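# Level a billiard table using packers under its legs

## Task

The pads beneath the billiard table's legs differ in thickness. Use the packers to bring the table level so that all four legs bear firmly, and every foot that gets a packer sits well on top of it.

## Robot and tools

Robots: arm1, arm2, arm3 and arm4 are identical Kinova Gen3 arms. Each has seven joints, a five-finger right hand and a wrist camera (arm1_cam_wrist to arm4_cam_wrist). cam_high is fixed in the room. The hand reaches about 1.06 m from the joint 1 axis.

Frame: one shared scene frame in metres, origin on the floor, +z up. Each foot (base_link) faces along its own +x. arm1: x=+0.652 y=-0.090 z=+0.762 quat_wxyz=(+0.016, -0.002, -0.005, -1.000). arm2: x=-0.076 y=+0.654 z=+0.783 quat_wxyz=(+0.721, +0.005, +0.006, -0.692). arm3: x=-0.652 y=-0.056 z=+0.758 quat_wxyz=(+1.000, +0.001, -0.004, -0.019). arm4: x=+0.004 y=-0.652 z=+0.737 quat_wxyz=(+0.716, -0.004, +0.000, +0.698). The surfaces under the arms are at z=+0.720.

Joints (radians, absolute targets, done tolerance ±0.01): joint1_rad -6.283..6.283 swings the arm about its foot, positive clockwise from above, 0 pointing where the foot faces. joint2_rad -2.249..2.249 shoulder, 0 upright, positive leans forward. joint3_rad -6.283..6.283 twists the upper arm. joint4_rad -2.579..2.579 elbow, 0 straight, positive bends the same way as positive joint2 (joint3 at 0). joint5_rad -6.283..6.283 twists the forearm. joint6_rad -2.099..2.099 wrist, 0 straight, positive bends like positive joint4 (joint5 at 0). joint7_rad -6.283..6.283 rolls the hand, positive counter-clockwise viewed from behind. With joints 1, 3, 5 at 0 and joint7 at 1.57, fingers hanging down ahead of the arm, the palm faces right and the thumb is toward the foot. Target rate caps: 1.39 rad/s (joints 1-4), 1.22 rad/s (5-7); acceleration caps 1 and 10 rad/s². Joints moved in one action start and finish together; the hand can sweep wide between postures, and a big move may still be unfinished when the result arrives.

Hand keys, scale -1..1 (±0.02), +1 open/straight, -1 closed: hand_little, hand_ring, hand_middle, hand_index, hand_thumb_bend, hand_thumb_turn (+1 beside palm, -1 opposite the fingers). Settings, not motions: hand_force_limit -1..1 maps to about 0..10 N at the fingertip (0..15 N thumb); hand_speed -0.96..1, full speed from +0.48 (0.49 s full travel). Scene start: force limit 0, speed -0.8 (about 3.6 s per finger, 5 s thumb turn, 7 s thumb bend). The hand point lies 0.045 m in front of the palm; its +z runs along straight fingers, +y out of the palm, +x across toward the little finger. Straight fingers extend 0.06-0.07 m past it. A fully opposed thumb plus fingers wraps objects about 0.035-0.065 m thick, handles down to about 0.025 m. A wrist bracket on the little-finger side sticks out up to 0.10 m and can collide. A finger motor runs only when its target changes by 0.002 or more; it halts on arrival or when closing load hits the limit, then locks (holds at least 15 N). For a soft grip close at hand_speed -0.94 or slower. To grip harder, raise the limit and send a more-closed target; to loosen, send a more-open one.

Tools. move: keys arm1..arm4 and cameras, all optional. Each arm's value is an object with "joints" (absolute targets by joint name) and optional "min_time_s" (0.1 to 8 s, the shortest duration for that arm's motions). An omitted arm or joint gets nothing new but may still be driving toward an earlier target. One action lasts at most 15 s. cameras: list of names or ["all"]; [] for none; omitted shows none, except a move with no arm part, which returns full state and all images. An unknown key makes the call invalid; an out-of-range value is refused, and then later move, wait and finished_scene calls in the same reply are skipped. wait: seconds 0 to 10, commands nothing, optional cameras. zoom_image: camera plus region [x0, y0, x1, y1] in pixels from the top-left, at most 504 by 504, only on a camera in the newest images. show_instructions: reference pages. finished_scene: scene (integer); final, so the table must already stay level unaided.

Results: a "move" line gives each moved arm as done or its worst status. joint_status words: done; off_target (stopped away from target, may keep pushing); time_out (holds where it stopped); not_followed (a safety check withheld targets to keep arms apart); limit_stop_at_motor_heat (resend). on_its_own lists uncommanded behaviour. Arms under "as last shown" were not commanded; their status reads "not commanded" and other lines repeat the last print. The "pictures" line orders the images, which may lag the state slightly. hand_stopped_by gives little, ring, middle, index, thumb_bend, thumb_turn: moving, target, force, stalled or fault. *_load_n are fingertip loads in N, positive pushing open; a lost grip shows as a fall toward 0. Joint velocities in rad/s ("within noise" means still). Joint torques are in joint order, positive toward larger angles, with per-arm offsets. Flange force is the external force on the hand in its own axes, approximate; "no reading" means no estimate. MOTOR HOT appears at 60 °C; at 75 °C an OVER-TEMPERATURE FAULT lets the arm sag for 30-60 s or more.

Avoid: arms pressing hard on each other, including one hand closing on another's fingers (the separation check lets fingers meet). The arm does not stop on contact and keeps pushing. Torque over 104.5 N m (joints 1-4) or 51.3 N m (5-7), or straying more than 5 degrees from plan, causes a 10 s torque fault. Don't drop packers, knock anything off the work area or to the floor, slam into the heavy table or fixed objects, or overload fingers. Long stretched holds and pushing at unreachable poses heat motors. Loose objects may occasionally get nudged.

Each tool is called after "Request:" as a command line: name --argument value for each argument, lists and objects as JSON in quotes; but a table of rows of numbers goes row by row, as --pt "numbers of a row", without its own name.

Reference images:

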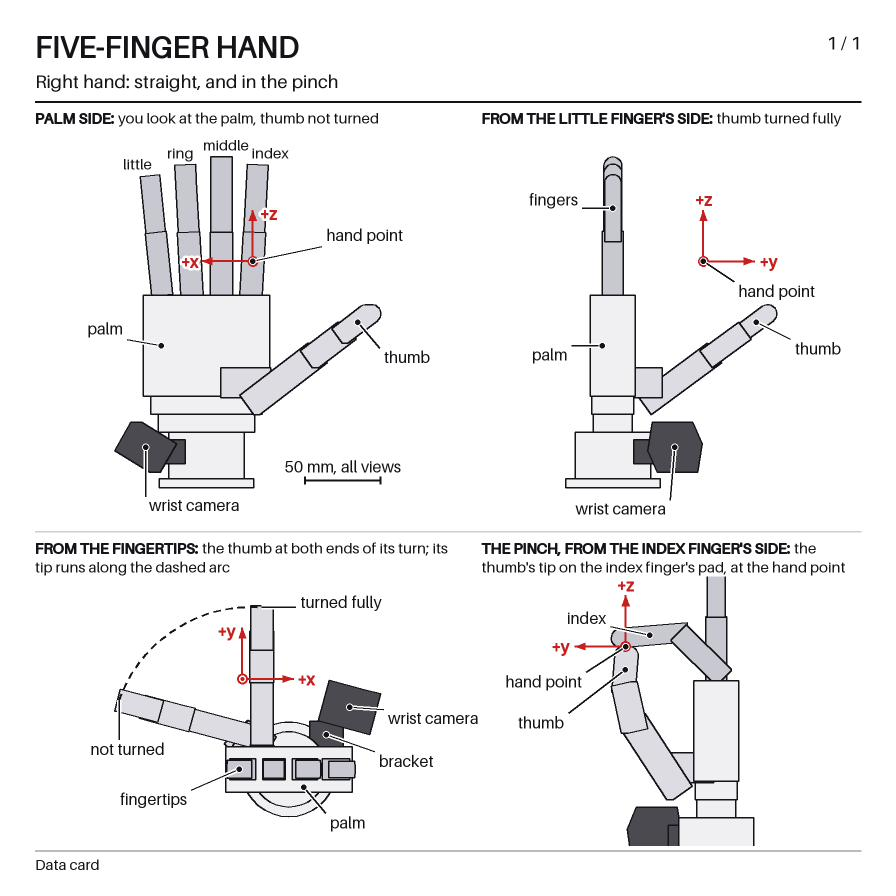

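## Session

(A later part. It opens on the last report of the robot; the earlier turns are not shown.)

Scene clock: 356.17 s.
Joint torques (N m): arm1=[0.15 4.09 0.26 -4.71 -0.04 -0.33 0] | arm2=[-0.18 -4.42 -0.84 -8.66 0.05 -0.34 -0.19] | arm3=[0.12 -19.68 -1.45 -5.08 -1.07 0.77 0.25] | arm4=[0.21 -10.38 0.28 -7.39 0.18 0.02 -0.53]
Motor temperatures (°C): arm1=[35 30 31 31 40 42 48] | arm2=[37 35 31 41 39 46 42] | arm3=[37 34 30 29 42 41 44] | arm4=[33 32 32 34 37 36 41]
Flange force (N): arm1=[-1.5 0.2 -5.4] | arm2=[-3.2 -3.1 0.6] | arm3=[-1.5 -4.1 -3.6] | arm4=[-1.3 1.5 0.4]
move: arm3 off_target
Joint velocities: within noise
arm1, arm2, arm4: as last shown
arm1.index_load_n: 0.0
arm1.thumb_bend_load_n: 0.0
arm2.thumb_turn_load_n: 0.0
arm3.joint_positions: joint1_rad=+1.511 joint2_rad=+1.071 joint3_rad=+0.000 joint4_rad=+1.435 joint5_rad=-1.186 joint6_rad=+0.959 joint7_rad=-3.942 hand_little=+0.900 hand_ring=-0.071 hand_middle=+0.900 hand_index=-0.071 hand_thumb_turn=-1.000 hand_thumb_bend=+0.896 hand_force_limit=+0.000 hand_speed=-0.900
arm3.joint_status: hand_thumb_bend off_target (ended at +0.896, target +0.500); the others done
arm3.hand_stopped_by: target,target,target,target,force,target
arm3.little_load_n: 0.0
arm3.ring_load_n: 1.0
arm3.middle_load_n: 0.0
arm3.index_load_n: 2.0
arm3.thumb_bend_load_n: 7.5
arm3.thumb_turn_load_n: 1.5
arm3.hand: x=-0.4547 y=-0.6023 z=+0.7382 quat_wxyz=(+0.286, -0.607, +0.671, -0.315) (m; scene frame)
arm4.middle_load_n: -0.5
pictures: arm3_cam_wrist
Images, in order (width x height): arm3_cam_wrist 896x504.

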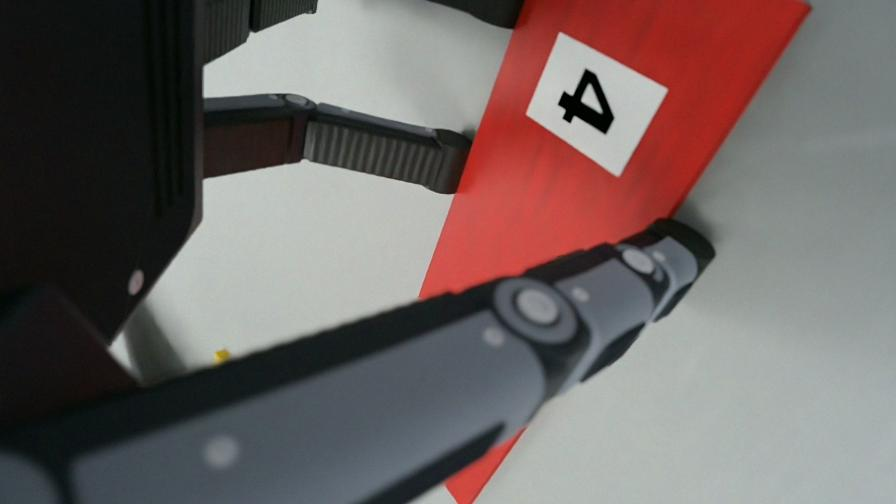

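Request:
move --arm3 '{"joints": {"hand_thumb_bend": 0.4, "hand_speed": -0.9, "hand_force_limit": 0.3}}'

Request:
move --arm3 '{"joints": {"joint2_rad": 1.0535, "joint4_rad": 1.4375, "joint5_rad": -1.1774, "joint6_rad": 0.9649, "joint7_rad": -3.9585}, "min_time_s": 1.5}' --cameras '["arm3_cam_wrist"]'

Request:
zoom_image --camera "arm3_cam_wrist" --region '[400, 0, 800, 350]'

Scene clock: 357.40 s.
Joint torques (N m): arm1=[0.12 4.11 0.14 -4.68 -0.02 -0.37 0.04] | arm2=[-0.05 -4.35 -0.84 -8.71 0.04 -0.36 -0.22] | arm3=[0.11 -19.48 -1.35 -4.95 -0.99 0.79 0.25] | arm4=[0.23 -10.4 0.32 -7.4 0.19 -0.04 -0.49]
Motor temperatures (°C): arm1=[35 30 31 31 40 42 48] | arm2=[37 35 31 41 39 46 42] | arm3=[37 34 30 29 42 41 44] | arm4=[33 32 32 34 37 36 41]
Flange force (N): arm1=[-1.4 0.0 -5.6] | arm2=[-2.9 -3.2 0.7] | arm3=[-1.4 -4.3 -3.7] | arm4=[-1.1 1.6 0.2]
move: arm3 off_target
Joint velocities: within noise
arm1, arm2, arm4: as last shown
arm3.joint_positions: joint1_rad=+1.511 joint2_rad=+1.071 joint3_rad=+0.000 joint4_rad=+1.435 joint5_rad=-1.186 joint6_rad=+0.959 joint7_rad=-3.942 hand_little=+0.900 hand_ring=-0.071 hand_middle=+0.900 hand_index=-0.070 hand_thumb_turn=-1.000 hand_thumb_bend=+0.888 hand_force_limit=+0.300 hand_speed=-0.900
arm3.joint_status: hand_thumb_bend off_target (ended at +0.888, target +0.400); the others done
arm3.hand_stopped_by: target,target,target,target,force,target
arm3.little_load_n: 0.0
arm3.ring_load_n: 2.0
arm3.middle_load_n: 0.0
arm3.index_load_n: 3.0
arm3.thumb_bend_load_n: 10.0
arm3.thumb_turn_load_n: 2.0
arm3.hand: x=-0.4547 y=-0.6023 z=+0.7382 quat_wxyz=(+0.286, -0.607, +0.671, -0.315) (m; scene frame)
arm4.middle_load_n: 0.0
arm4.thumb_bend_load_n: -0.5
pictures: none

Scene clock: 359.20 s.
Joint torques (N m): arm1=[0.21 4.05 0.13 -4.66 -0.05 -0.35 0.07] | arm2=[-0.07 -4.34 -0.89 -8.78 0.05 -0.28 -0.23] | arm3=[0.85 -21.5 -1.34 -5.72 -1.2 1.11 0.28] | arm4=[0.23 -10.4 0.37 -7.38 0.22 0.01 -0.46]
Motor temperatures (°C): arm1=[35 30 31 31 40 42 48] | arm2=[37 35 31 41 39 46 42] | arm3=[37 34 30 29 42 41 44] | arm4=[33 32 32 34 37 36 41]
Flange force (N): arm1=[-1.5 -0.2 -5.7] | arm2=[-2.8 -3.4 1.2] | arm3=[-1.4 -2.4 -0.2] | arm4=[-0.9 1.6 0.3]
move: arm3 done
Joint velocities: within noise
arm1, arm2, arm4: as last shown
arm2.middle_load_n: -0.5
arm3.joint_positions: joint1_rad=+1.511 joint2_rad=+1.054 joint3_rad=+0.000 joint4_rad=+1.438 joint5_rad=-1.177 joint6_rad=+0.965 joint7_rad=-3.959 hand_little=+0.900 hand_ring=-0.071 hand_middle=+0.900 hand_index=-0.071 hand_thumb_turn=-1.000 hand_thumb_bend=+0.885 hand_force_limit=+0.300 hand_speed=-0.900
arm3.joint_status: all done
arm3.hand_stopped_by: target,target,target,target,force,target
arm3.little_load_n: 0.0
arm3.ring_load_n: 0.0
arm3.middle_load_n: 0.0
arm3.index_load_n: 0.0
arm3.thumb_bend_load_n: 0.0
arm3.thumb_turn_load_n: 0.0
arm3.hand: x=-0.4546 y=-0.6024 z=+0.7473 quat_wxyz=(+0.286, -0.607, +0.671, -0.315) (m; scene frame)
arm4.thumb_bend_load_n: 0.0
pictures: arm3_cam_wrist
Images, in order (width x height): arm3_cam_wrist 896x504.

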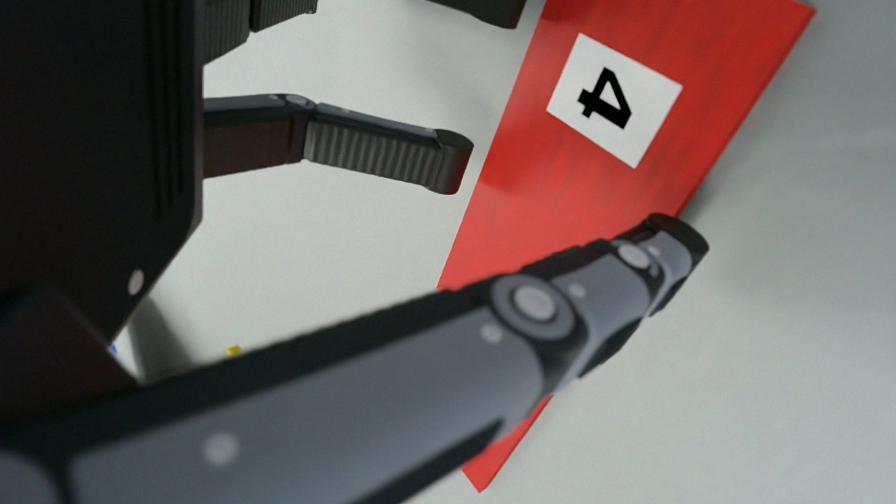

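Scaled by 1.260.

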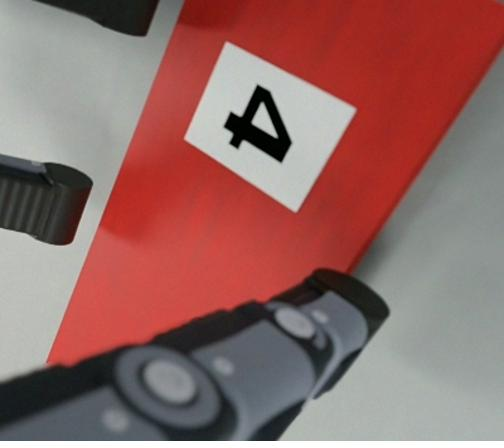

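Request:
move --arm3 '{"joints": {"hand_index": 0.02, "hand_ring": 0.02, "hand_thumb_bend": 1.0, "hand_speed": -0.7}}'

Request:
move --arm3 '{"joints": {"joint1_rad": 1.5212, "joint2_rad": 1.0778, "joint4_rad": 1.4351, "joint5_rad": -1.2117, "joint6_rad": 0.9853, "joint7_rad": -3.9152}, "min_time_s": 1.5}' --cameras '["arm3_cam_wrist"]'

Request:
zoom_image --camera "arm3_cam_wrist" --region '[400, 0, 800, 350]'

Scene clock: 362.40 s.
Joint torques (N m): arm1=[0.17 4.05 0.2 -4.74 -0.02 -0.3 0.03] | arm2=[-0.15 -4.36 -0.85 -8.75 0.07 -0.35 -0.21] | arm3=[0.77 -21.59 -1.37 -5.72 -1.28 1.06 0.29] | arm4=[0.2 -10.43 0.27 -7.33 0.17 -0.03 -0.53]
Motor temperatures (°C): arm1=[35 30 31 31 40 42 48] | arm2=[37 35 31 41 39 46 42] | arm3=[37 34 30 29 42 41 44] | arm4=[33 32 32 34 37 36 41]
Flange force (N): arm1=[-1.5 0.1 -5.2] | arm2=[-2.8 -3.2 0.9] | arm3=[-1.1 -2.2 -0.3] | arm4=[-1.4 1.8 0.1]
move: arm3 done
Joint velocities: within noise
arm1.joint_positions: joint1_rad=+0.377 joint2_rad=-0.549 joint3_rad=-0.108 joint4_rad=+1.320 joint5_rad=-0.050 joint6_rad=+2.060 joint7_rad=-1.502 hand_little=+1.000 hand_ring=+1.000 hand_middle=+1.000 hand_index=+1.000 hand_thumb_turn=+1.000 hand_thumb_bend=+1.000 hand_force_limit=+0.000 hand_speed=-0.800
arm1.joint_status: not commanded
arm1.hand_stopped_by: target,target,target,target,target,target
arm1.little_load_n: 0.0
arm1.ring_load_n: 0.0
arm1.middle_load_n: 0.0
arm1.index_load_n: 0.0
arm1.thumb_bend_load_n: 0.0
arm1.thumb_turn_load_n: 0.0
arm1.hand: x=+0.5209 y=-0.1206 z=+1.3320 quat_wxyz=(+0.027, -0.986, +0.072, +0.151) (m; scene frame)
arm2, arm4: as last shown
arm2.middle_load_n: 0.0
arm3.joint_positions: joint1_rad=+1.511 joint2_rad=+1.054 joint3_rad=+0.000 joint4_rad=+1.438 joint5_rad=-1.177 joint6_rad=+0.965 joint7_rad=-3.959 hand_little=+0.900 hand_ring=+0.020 hand_middle=+0.900 hand_index=+0.020 hand_thumb_turn=-1.000 hand_thumb_bend=+1.000 hand_force_limit=+0.300 hand_speed=-0.700
arm3.joint_status: all done
arm3.hand_stopped_by: target,target,target,target,target,target
arm3.little_load_n: 0.0
arm3.ring_load_n: 0.0
arm3.middle_load_n: 0.0
arm3.index_load_n: 0.0
arm3.thumb_bend_load_n: 0.0
arm3.thumb_turn_load_n: -0.5
arm3.hand: x=-0.4546 y=-0.6024 z=+0.7473 quat_wxyz=(+0.286, -0.607, +0.671, -0.315) (m; scene frame)
pictures: none

Scene clock: 364.20 s.
Joint torques (N m): arm1=[0.05 4.04 0.1 -4.75 0.01 -0.37 0.08] | arm2=[-0.13 -4.36 -0.89 -8.75 -0.01 -0.31 -0.25] | arm3=[0.75 -21.63 -1.4 -5.51 -1.24 1.17 0.24] | arm4=[0.16 -10.37 0.35 -7.35 0.2 -0.01 -0.54]
Motor temperatures (°C): arm1=[35 30 31 31 40 42 48] | arm2=[37 35 31 41 39 46 42] | arm3=[37 34 30 29 42 41 44] | arm4=[33 32 32 34 37 36 41]
Flange force (N): arm1=[-1.5 0.1 -5.4] | arm2=[-2.9 -3.5 1.0] | arm3=[-1.2 -2.1 -0.2] | arm4=[-1.3 1.7 0.2]
move: arm3 done
Joint velocities: within noise
arm1, arm2: as last shown
arm1.index_load_n: 0.5
arm2.ring_load_n: -0.5
arm3.joint_positions: joint1_rad=+1.521 joint2_rad=+1.078 joint3_rad=+0.000 joint4_rad=+1.435 joint5_rad=-1.212 joint6_rad=+0.985 joint7_rad=-3.915 hand_little=+0.900 hand_ring=+0.020 hand_middle=+0.900 hand_index=+0.020 hand_thumb_turn=-1.000 hand_thumb_bend=+1.000 hand_force_limit=+0.300 hand_speed=-0.700
arm3.joint_status: all done
arm3.hand_stopped_by: target,target,target,target,target,target
arm3.little_load_n: 0.0
arm3.ring_load_n: 0.0
arm3.middle_load_n: 0.0
arm3.index_load_n: 0.0
arm3.thumb_bend_load_n: 0.0
arm3.thumb_turn_load_n: 0.0
arm3.hand: x=-0.4525 y=-0.6024 z=+0.7410 quat_wxyz=(+0.295, -0.603, +0.666, -0.326) (m; scene frame)
arm4.joint_positions: joint1_rad=-0.305 joint2_rad=+0.115 joint3_rad=+0.000 joint4_rad=+1.835 joint5_rad=+0.000 joint6_rad=+1.192 joint7_rad=-3.142 hand_little=+0.980 hand_ring=+0.980 hand_middle=+0.980 hand_index=+0.980 hand_thumb_turn=+1.000 hand_thumb_bend=+1.000 hand_force_limit=+0.000 hand_speed=-0.800
arm4.joint_status: not commanded
arm4.hand_stopped_by: target,target,target,target,target,target
arm4.little_load_n: 0.0
arm4.ring_load_n: 0.0
arm4.middle_load_n: 0.0
arm4.index_load_n: 0.0
arm4.thumb_bend_load_n: 0.0
arm4.thumb_turn_load_n: 0.0
arm4.hand: x=-0.0546 y=-0.2510 z=+0.9991 quat_wxyz=(-0.003, +0.139, -0.990, +0.003) (m; scene frame)
pictures: arm3_cam_wrist
Images, in order (width x height): arm3_cam_wrist 896x504.

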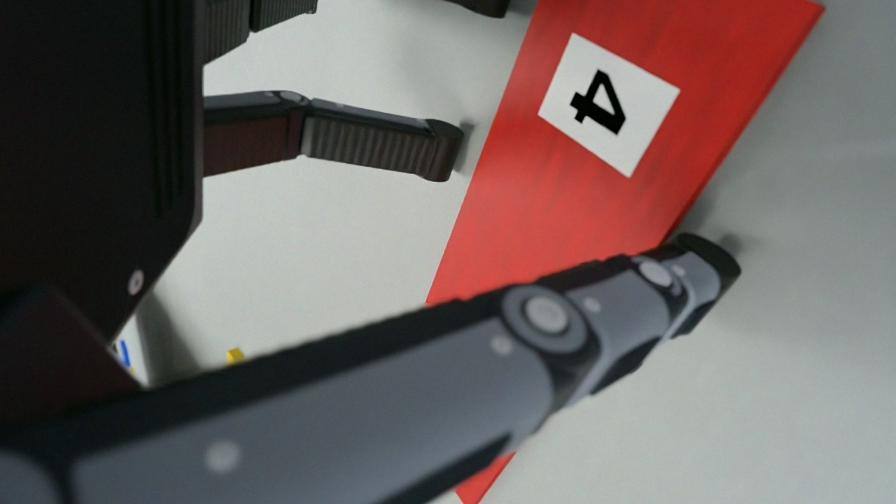

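Scaled by 1.260.

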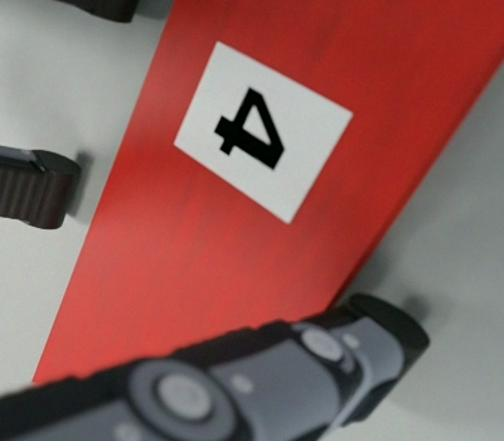

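Request:
move --arm3 '{"joints": {"hand_index": -0.07, "hand_ring": -0.07}}'

Request:
move --arm3 '{"joints": {"joint2_rad": 1.0837, "joint4_rad": 1.4342, "joint5_rad": -1.2147, "joint6_rad": 0.9833, "joint7_rad": -3.9097}, "min_time_s": 1}' --cameras '["arm3_cam_wrist"]'

Scene clock: 365.20 s.
Joint torques (N m): arm1=[0.2 4.01 0.18 -4.7 -0.08 -0.33 0] | arm2=[-0.05 -4.43 -0.85 -8.74 0.04 -0.31 -0.25] | arm3=[0.71 -21.55 -1.51 -5.56 -1.24 1.16 0.25] | arm4=[0.24 -10.4 0.33 -7.37 0.21 -0.02 -0.5]
Motor temperatures (°C): arm1=[35 30 31 31 40 42 48] | arm2=[37 35 31 41 39 46 42] | arm3=[37 34 30 29 42 41 44] | arm4=[33 32 32 34 37 36 41]
Flange force (N): arm1=[-1.6 -0.2 -5.5] | arm2=[-3.1 -3.3 0.9] | arm3=[-1.3 -2.2 -0.5] | arm4=[-1.1 1.7 0.2]
move: arm3 done
Joint velocities: within noise
arm1, arm2, arm4: as last shown
arm1.index_load_n: 0.0
arm2.ring_load_n: 0.0
arm2.thumb_bend_load_n: -0.5
arm3.joint_positions: joint1_rad=+1.521 joint2_rad=+1.078 joint3_rad=+0.000 joint4_rad=+1.435 joint5_rad=-1.212 joint6_rad=+0.985 joint7_rad=-3.915 hand_little=+0.900 hand_ring=-0.070 hand_middle=+0.900 hand_index=-0.070 hand_thumb_turn=-1.000 hand_thumb_bend=+1.000 hand_force_limit=+0.300 hand_speed=-0.700
arm3.joint_status: all done
arm3.hand_stopped_by: target,target,target,target,target,target
arm3.little_load_n: 0.0
arm3.ring_load_n: 0.0
arm3.middle_load_n: 0.0
arm3.index_load_n: 0.0
arm3.thumb_bend_load_n: 0.0
arm3.thumb_turn_load_n: 0.0
arm3.hand: x=-0.4525 y=-0.6024 z=+0.7410 quat_wxyz=(+0.295, -0.603, +0.666, -0.326) (m; scene frame)
arm4.index_load_n: 0.5
pictures: none

Scene clock: 366.50 s.
Joint torques (N m): arm1=[0.23 4.07 0.16 -4.71 -0.01 -0.37 -0.03] | arm2=[-0.13 -4.3 -0.83 -8.66 0.03 -0.33 -0.2] | arm3=[-0.54 -7.72 0.62 -2.57 0.23 -2.04 0.89] | arm4=[0.27 -10.36 0.3 -7.42 0.2 -0.02 -0.5]
Motor temperatures (°C): arm1=[35 30 31 31 40 42 48] | arm2=[37 35 31 41 39 46 42] | arm3=[37 34 30 29 42 41 44] | arm4=[33 32 32 34 37 36 41]
Flange force (N): arm1=[-1.4 -0.3 -5.5] | arm2=[-2.9 -3.2 0.7] | arm3=[-5.3 -21.2 -19.9] | arm4=[-1.0 1.4 0.3]
move: arm3 done
Joint velocities: within noise
arm1, arm4: as last shown
arm1.little_load_n: -0.5
arm2.joint_positions: joint1_rad=+0.750 joint2_rad=-0.300 joint3_rad=+0.000 joint4_rad=+1.700 joint5_rad=+0.000 joint6_rad=+1.600 joint7_rad=-1.570 hand_little=+0.990 hand_ring=+0.990 hand_middle=+0.990 hand_index=+0.990 hand_thumb_turn=+1.000 hand_thumb_bend=+1.000 hand_force_limit=+0.000 hand_speed=-0.800
arm2.joint_status: not commanded
arm2.hand_stopped_by: target,target,target,target,target,target
arm2.little_load_n: 0.0
arm2.ring_load_n: 0.0
arm2.middle_load_n: 0.0
arm2.index_load_n: 0.0
arm2.thumb_bend_load_n: 0.0
arm2.thumb_turn_load_n: 0.0
arm2.hand: x=-0.2184 y=+0.4265 z=+1.2052 quat_wxyz=(-0.022, -0.906, -0.417, +0.062) (m; scene frame)
arm3.joint_positions: joint1_rad=+1.521 joint2_rad=+1.084 joint3_rad=+0.000 joint4_rad=+1.434 joint5_rad=-1.215 joint6_rad=+0.983 joint7_rad=-3.910 hand_little=+0.900 hand_ring=-0.070 hand_middle=+0.900 hand_index=-0.070 hand_thumb_turn=-1.000 hand_thumb_bend=+1.000 hand_force_limit=+0.300 hand_speed=-0.700
arm3.joint_status: all done
arm3.hand_stopped_by: target,target,target,target,target,target
arm3.little_load_n: 0.0
arm3.ring_load_n: -0.5
arm3.middle_load_n: 0.0
arm3.index_load_n: 0.0
arm3.thumb_bend_load_n: 1.0
arm3.thumb_turn_load_n: 3.0
arm3.hand: x=-0.4525 y=-0.6023 z=+0.7379 quat_wxyz=(+0.295, -0.603, +0.666, -0.326) (m; scene frame)
arm4.index_load_n: 0.0
pictures: arm3_cam_wrist
Images, in order (width x height): arm3_cam_wrist 896x504.

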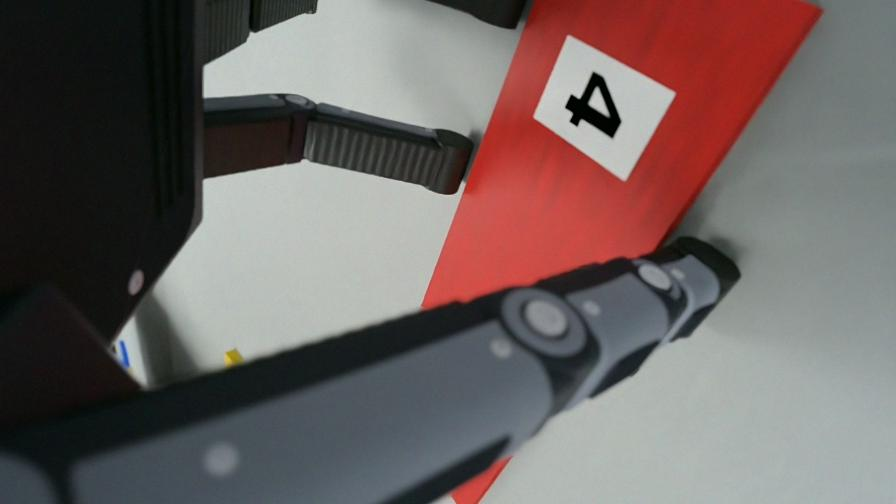

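Request:
move --arm3 '{"joints": {"joint2_rad": 1.0824, "joint4_rad": 1.4344, "joint5_rad": -1.214, "joint6_rad": 0.9838, "joint7_rad": -3.9109}, "min_time_s": 0.5}'

Request:
move --arm3 '{"joints": {"hand_thumb_bend": 0.55, "hand_speed": -0.85, "hand_force_limit": -0.4}}' --cameras '["arm3_cam_wrist"]'

Request:
zoom_image --camera "arm3_cam_wrist" --region '[400, 0, 800, 350]'

Scene clock: 367.83 s.
Joint torques (N m): arm1=[0.17 4.12 0.11 -4.66 -0.02 -0.36 0.03] | arm2=[-0.15 -4.41 -0.84 -8.67 0.1 -0.38 -0.24] | arm3=[-0.16 -12.43 -0.26 -3.7 -0.32 -0.92 0.72] | arm4=[0.25 -10.37 0.35 -7.41 0.21 0 -0.56]
Motor temperatures (°C): arm1=[35 30 31 31 40 42 48] | arm2=[37 35 31 41 39 46 42] | arm3=[37 34 30 29 42 41 44] | arm4=[33 32 32 34 37 36 41]
Flange force (N): arm1=[-1.4 -0.2 -5.7] | arm2=[-3.1 -3.3 0.5] | arm3=[-4.2 -14.8 -13.5] | arm4=[-1.2 1.5 0.3]
move: arm3 done
Joint velocities: within noise
arm1, arm2, arm4: as last shown
arm1.little_load_n: 0.0
arm3.joint_positions: joint1_rad=+1.521 joint2_rad=+1.082 joint3_rad=+0.000 joint4_rad=+1.434 joint5_rad=-1.214 joint6_rad=+0.984 joint7_rad=-3.911 hand_little=+0.900 hand_ring=-0.070 hand_middle=+0.900 hand_index=-0.070 hand_thumb_turn=-1.000 hand_thumb_bend=+1.000 hand_force_limit=+0.300 hand_speed=-0.700
arm3.joint_status: all done
arm3.hand_stopped_by: target,target,target,target,target,target
arm3.little_load_n: 0.0
arm3.ring_load_n: 0.0
arm3.middle_load_n: 0.0
arm3.index_load_n: 0.0
arm3.thumb_bend_load_n: 0.5
arm3.thumb_turn_load_n: 2.0
arm3.hand: x=-0.4525 y=-0.6023 z=+0.7385 quat_wxyz=(+0.295, -0.603, +0.666, -0.326) (m; scene frame)
pictures: none

Scene clock: 369.87 s.
Joint torques (N m): arm1=[0.15 4.1 0.24 -4.74 -0.04 -0.37 0.07] | arm2=[-0.1 -4.35 -0.82 -8.73 0.01 -0.32 -0.19] | arm3=[-0.41 -12.35 -0.46 -3.72 -0.4 -0.92 0.79] | arm4=[0.22 -10.39 0.4 -7.41 0.21 0 -0.5]
Motor temperatures (°C): arm1=[35 30 31 31 40 42 48] | arm2=[37 35 31 41 39 46 42] | arm3=[37 34 30 29 42 41 44] | arm4=[33 32 32 34 37 36 41]
Flange force (N): arm1=[-1.4 0.3 -5.4] | arm2=[-2.9 -3.1 0.9] | arm3=[-3.9 -14.8 -14.1] | arm4=[-1.0 1.5 0.4]
move: arm3 off_target
Joint velocities: within noise
arm1, arm2, arm4: as last shown
arm1.ring_load_n: -0.5
arm3.joint_positions: joint1_rad=+1.521 joint2_rad=+1.082 joint3_rad=+0.000 joint4_rad=+1.434 joint5_rad=-1.214 joint6_rad=+0.984 joint7_rad=-3.911 hand_little=+0.900 hand_ring=-0.070 hand_middle=+0.900 hand_index=-0.070 hand_thumb_turn=-1.000 hand_thumb_bend=+0.990 hand_force_limit=-0.400 hand_speed=-0.850
arm3.joint_status: hand_thumb_bend off_target (ended at +0.990, target +0.550); the others done
arm3.hand_stopped_by: target,target,target,target,force,target
arm3.little_load_n: 0.0
arm3.ring_load_n: 0.0
arm3.middle_load_n: -0.5
arm3.index_load_n: 0.0
arm3.thumb_bend_load_n: 5.0
arm3.thumb_turn_load_n: 2.5
arm3.hand: x=-0.4525 y=-0.6023 z=+0.7386 quat_wxyz=(+0.295, -0.603, +0.666, -0.326) (m; scene frame)
pictures: arm3_cam_wrist
Images, in order (width x height): arm3_cam_wrist 896x504.

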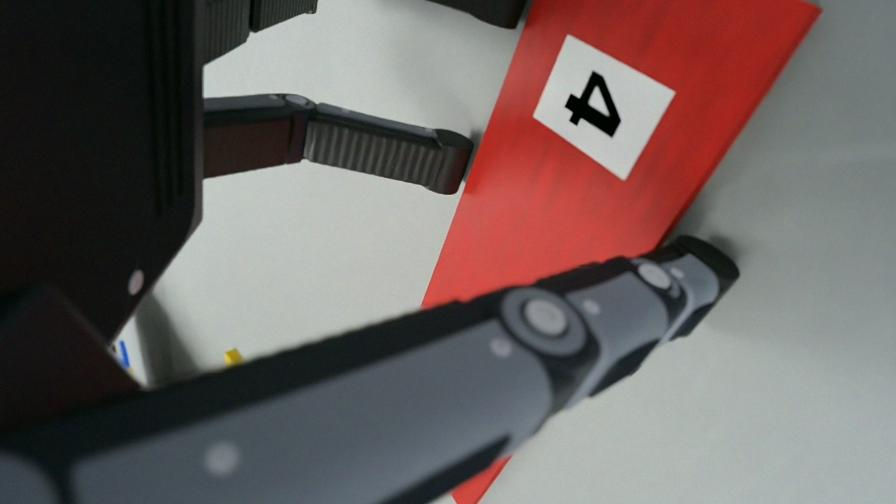

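Scaled by 1.260.

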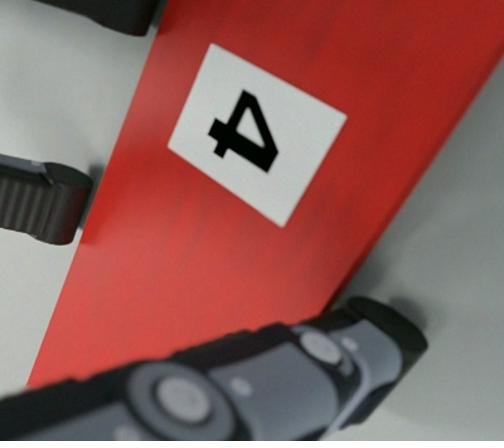

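Request:
move --arm3 '{"joints": {"joint2_rad": 1.0806, "joint4_rad": 1.4347, "joint5_rad": -1.213, "joint6_rad": 0.9845, "joint7_rad": -3.9127}, "min_time_s": 0.5}'

Request:
move --arm3 '{"joints": {"hand_thumb_bend": 0.5, "hand_speed": -0.85, "hand_force_limit": -0.45}}' --cameras '["arm3_cam_wrist"]'

Request:
zoom_image --camera "arm3_cam_wrist" --region '[400, 0, 800, 350]'

Scene clock: 371.03 s.
Joint torques (N m): arm1=[0.14 4.13 0.18 -4.79 -0.01 -0.33 0.05] | arm2=[-0.1 -4.32 -0.87 -8.74 0.05 -0.33 -0.24] | arm3=[-0.34 -19.28 -1.98 -5.2 -1.25 0.81 0.36] | arm4=[0.27 -10.39 0.37 -7.4 0.22 -0.03 -0.51]
Motor temperatures (°C): arm1=[35 30 31 31 40 42 48] | arm2=[37 35 31 41 39 46 42] | arm3=[37 34 30 29 42 41 44] | arm4=[33 32 32 34 37 36 41]
Flange force (N): arm1=[-1.3 0.1 -5.0] | arm2=[-2.8 -3.4 0.9] | arm3=[-2.1 -4.5 -5.1] | arm4=[-1.0 1.5 0.3]
move: arm3 done
Joint velocities: within noise
arm1, arm2, arm4: as last shown
arm1.ring_load_n: 0.0
arm3.joint_positions: joint1_rad=+1.521 joint2_rad=+1.081 joint3_rad=+0.000 joint4_rad=+1.435 joint5_rad=-1.213 joint6_rad=+0.984 joint7_rad=-3.913 hand_little=+0.900 hand_ring=-0.070 hand_middle=+0.900 hand_index=-0.070 hand_thumb_turn=-1.000 hand_thumb_bend=+0.990 hand_force_limit=-0.400 hand_speed=-0.850
arm3.joint_status: all done
arm3.hand_stopped_by: target,target,target,target,force,target
arm3.little_load_n: 0.0
arm3.ring_load_n: 0.0
arm3.middle_load_n: 0.0
arm3.index_load_n: 0.0
arm3.thumb_bend_load_n: 3.5
arm3.thumb_turn_load_n: 1.0
arm3.hand: x=-0.4525 y=-0.6023 z=+0.7395 quat_wxyz=(+0.295, -0.603, +0.666, -0.326) (m; scene frame)
pictures: none

Scene clock: 371.87 s.
Joint torques (N m): arm1=[0.2 4.02 0.06 -4.64 -0.05 -0.37 0.06] | arm2=[-0.1 -4.41 -0.87 -8.69 0.08 -0.3 -0.21] | arm3=[0.36 -20.07 -1.59 -5.04 -1.11 1.05 0.26] | arm4=[0.23 -10.38 0.32 -7.39 0.22 -0.02 -0.54]
Motor temperatures (°C): arm1=[35 30 31 31 40 42 48] | arm2=[37 35 31 41 39 46 42] | arm3=[37 34 30 29 42 41 44] | arm4=[33 32 32 34 37 36 41]
Flange force (N): arm1=[-1.6 -0.4 -5.9] | arm2=[-3.1 -3.3 0.8] | arm3=[-1.3 -4.0 -2.6] | arm4=[-1.2 1.6 0.2]
move: arm3 off_target
Joint velocities: within noise
arm1, arm2, arm4: as last shown
arm1.little_load_n: 0.5
arm1.ring_load_n: -0.5
arm1.middle_load_n: -0.5
arm3.joint_positions: joint1_rad=+1.521 joint2_rad=+1.081 joint3_rad=+0.000 joint4_rad=+1.435 joint5_rad=-1.213 joint6_rad=+0.984 joint7_rad=-3.913 hand_little=+0.900 hand_ring=-0.070 hand_middle=+0.900 hand_index=-0.070 hand_thumb_turn=-1.000 hand_thumb_bend=+0.892 hand_force_limit=-0.450 hand_speed=-0.850
arm3.joint_status: hand_thumb_bend off_target (ended at +0.892, target +0.500); the others done
arm3.hand_stopped_by: target,target,target,target,force,target
arm3.little_load_n: 0.0
arm3.ring_load_n: 1.0
arm3.middle_load_n: 0.0
arm3.index_load_n: 0.5
arm3.thumb_bend_load_n: 4.0
arm3.thumb_turn_load_n: 0.5
arm3.hand: x=-0.4525 y=-0.6023 z=+0.7395 quat_wxyz=(+0.295, -0.603, +0.666, -0.326) (m; scene frame)
pictures: arm3_cam_wrist
Images, in order (width x height): arm3_cam_wrist 896x504.

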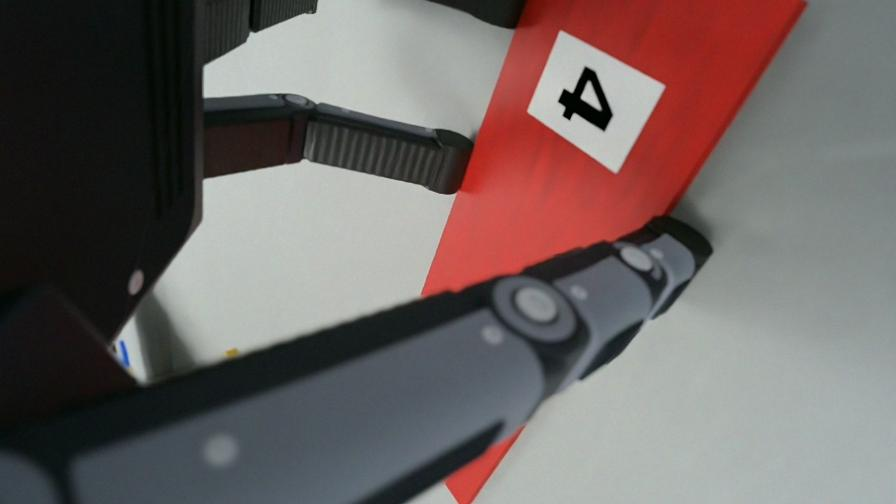

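Scaled by 1.260.

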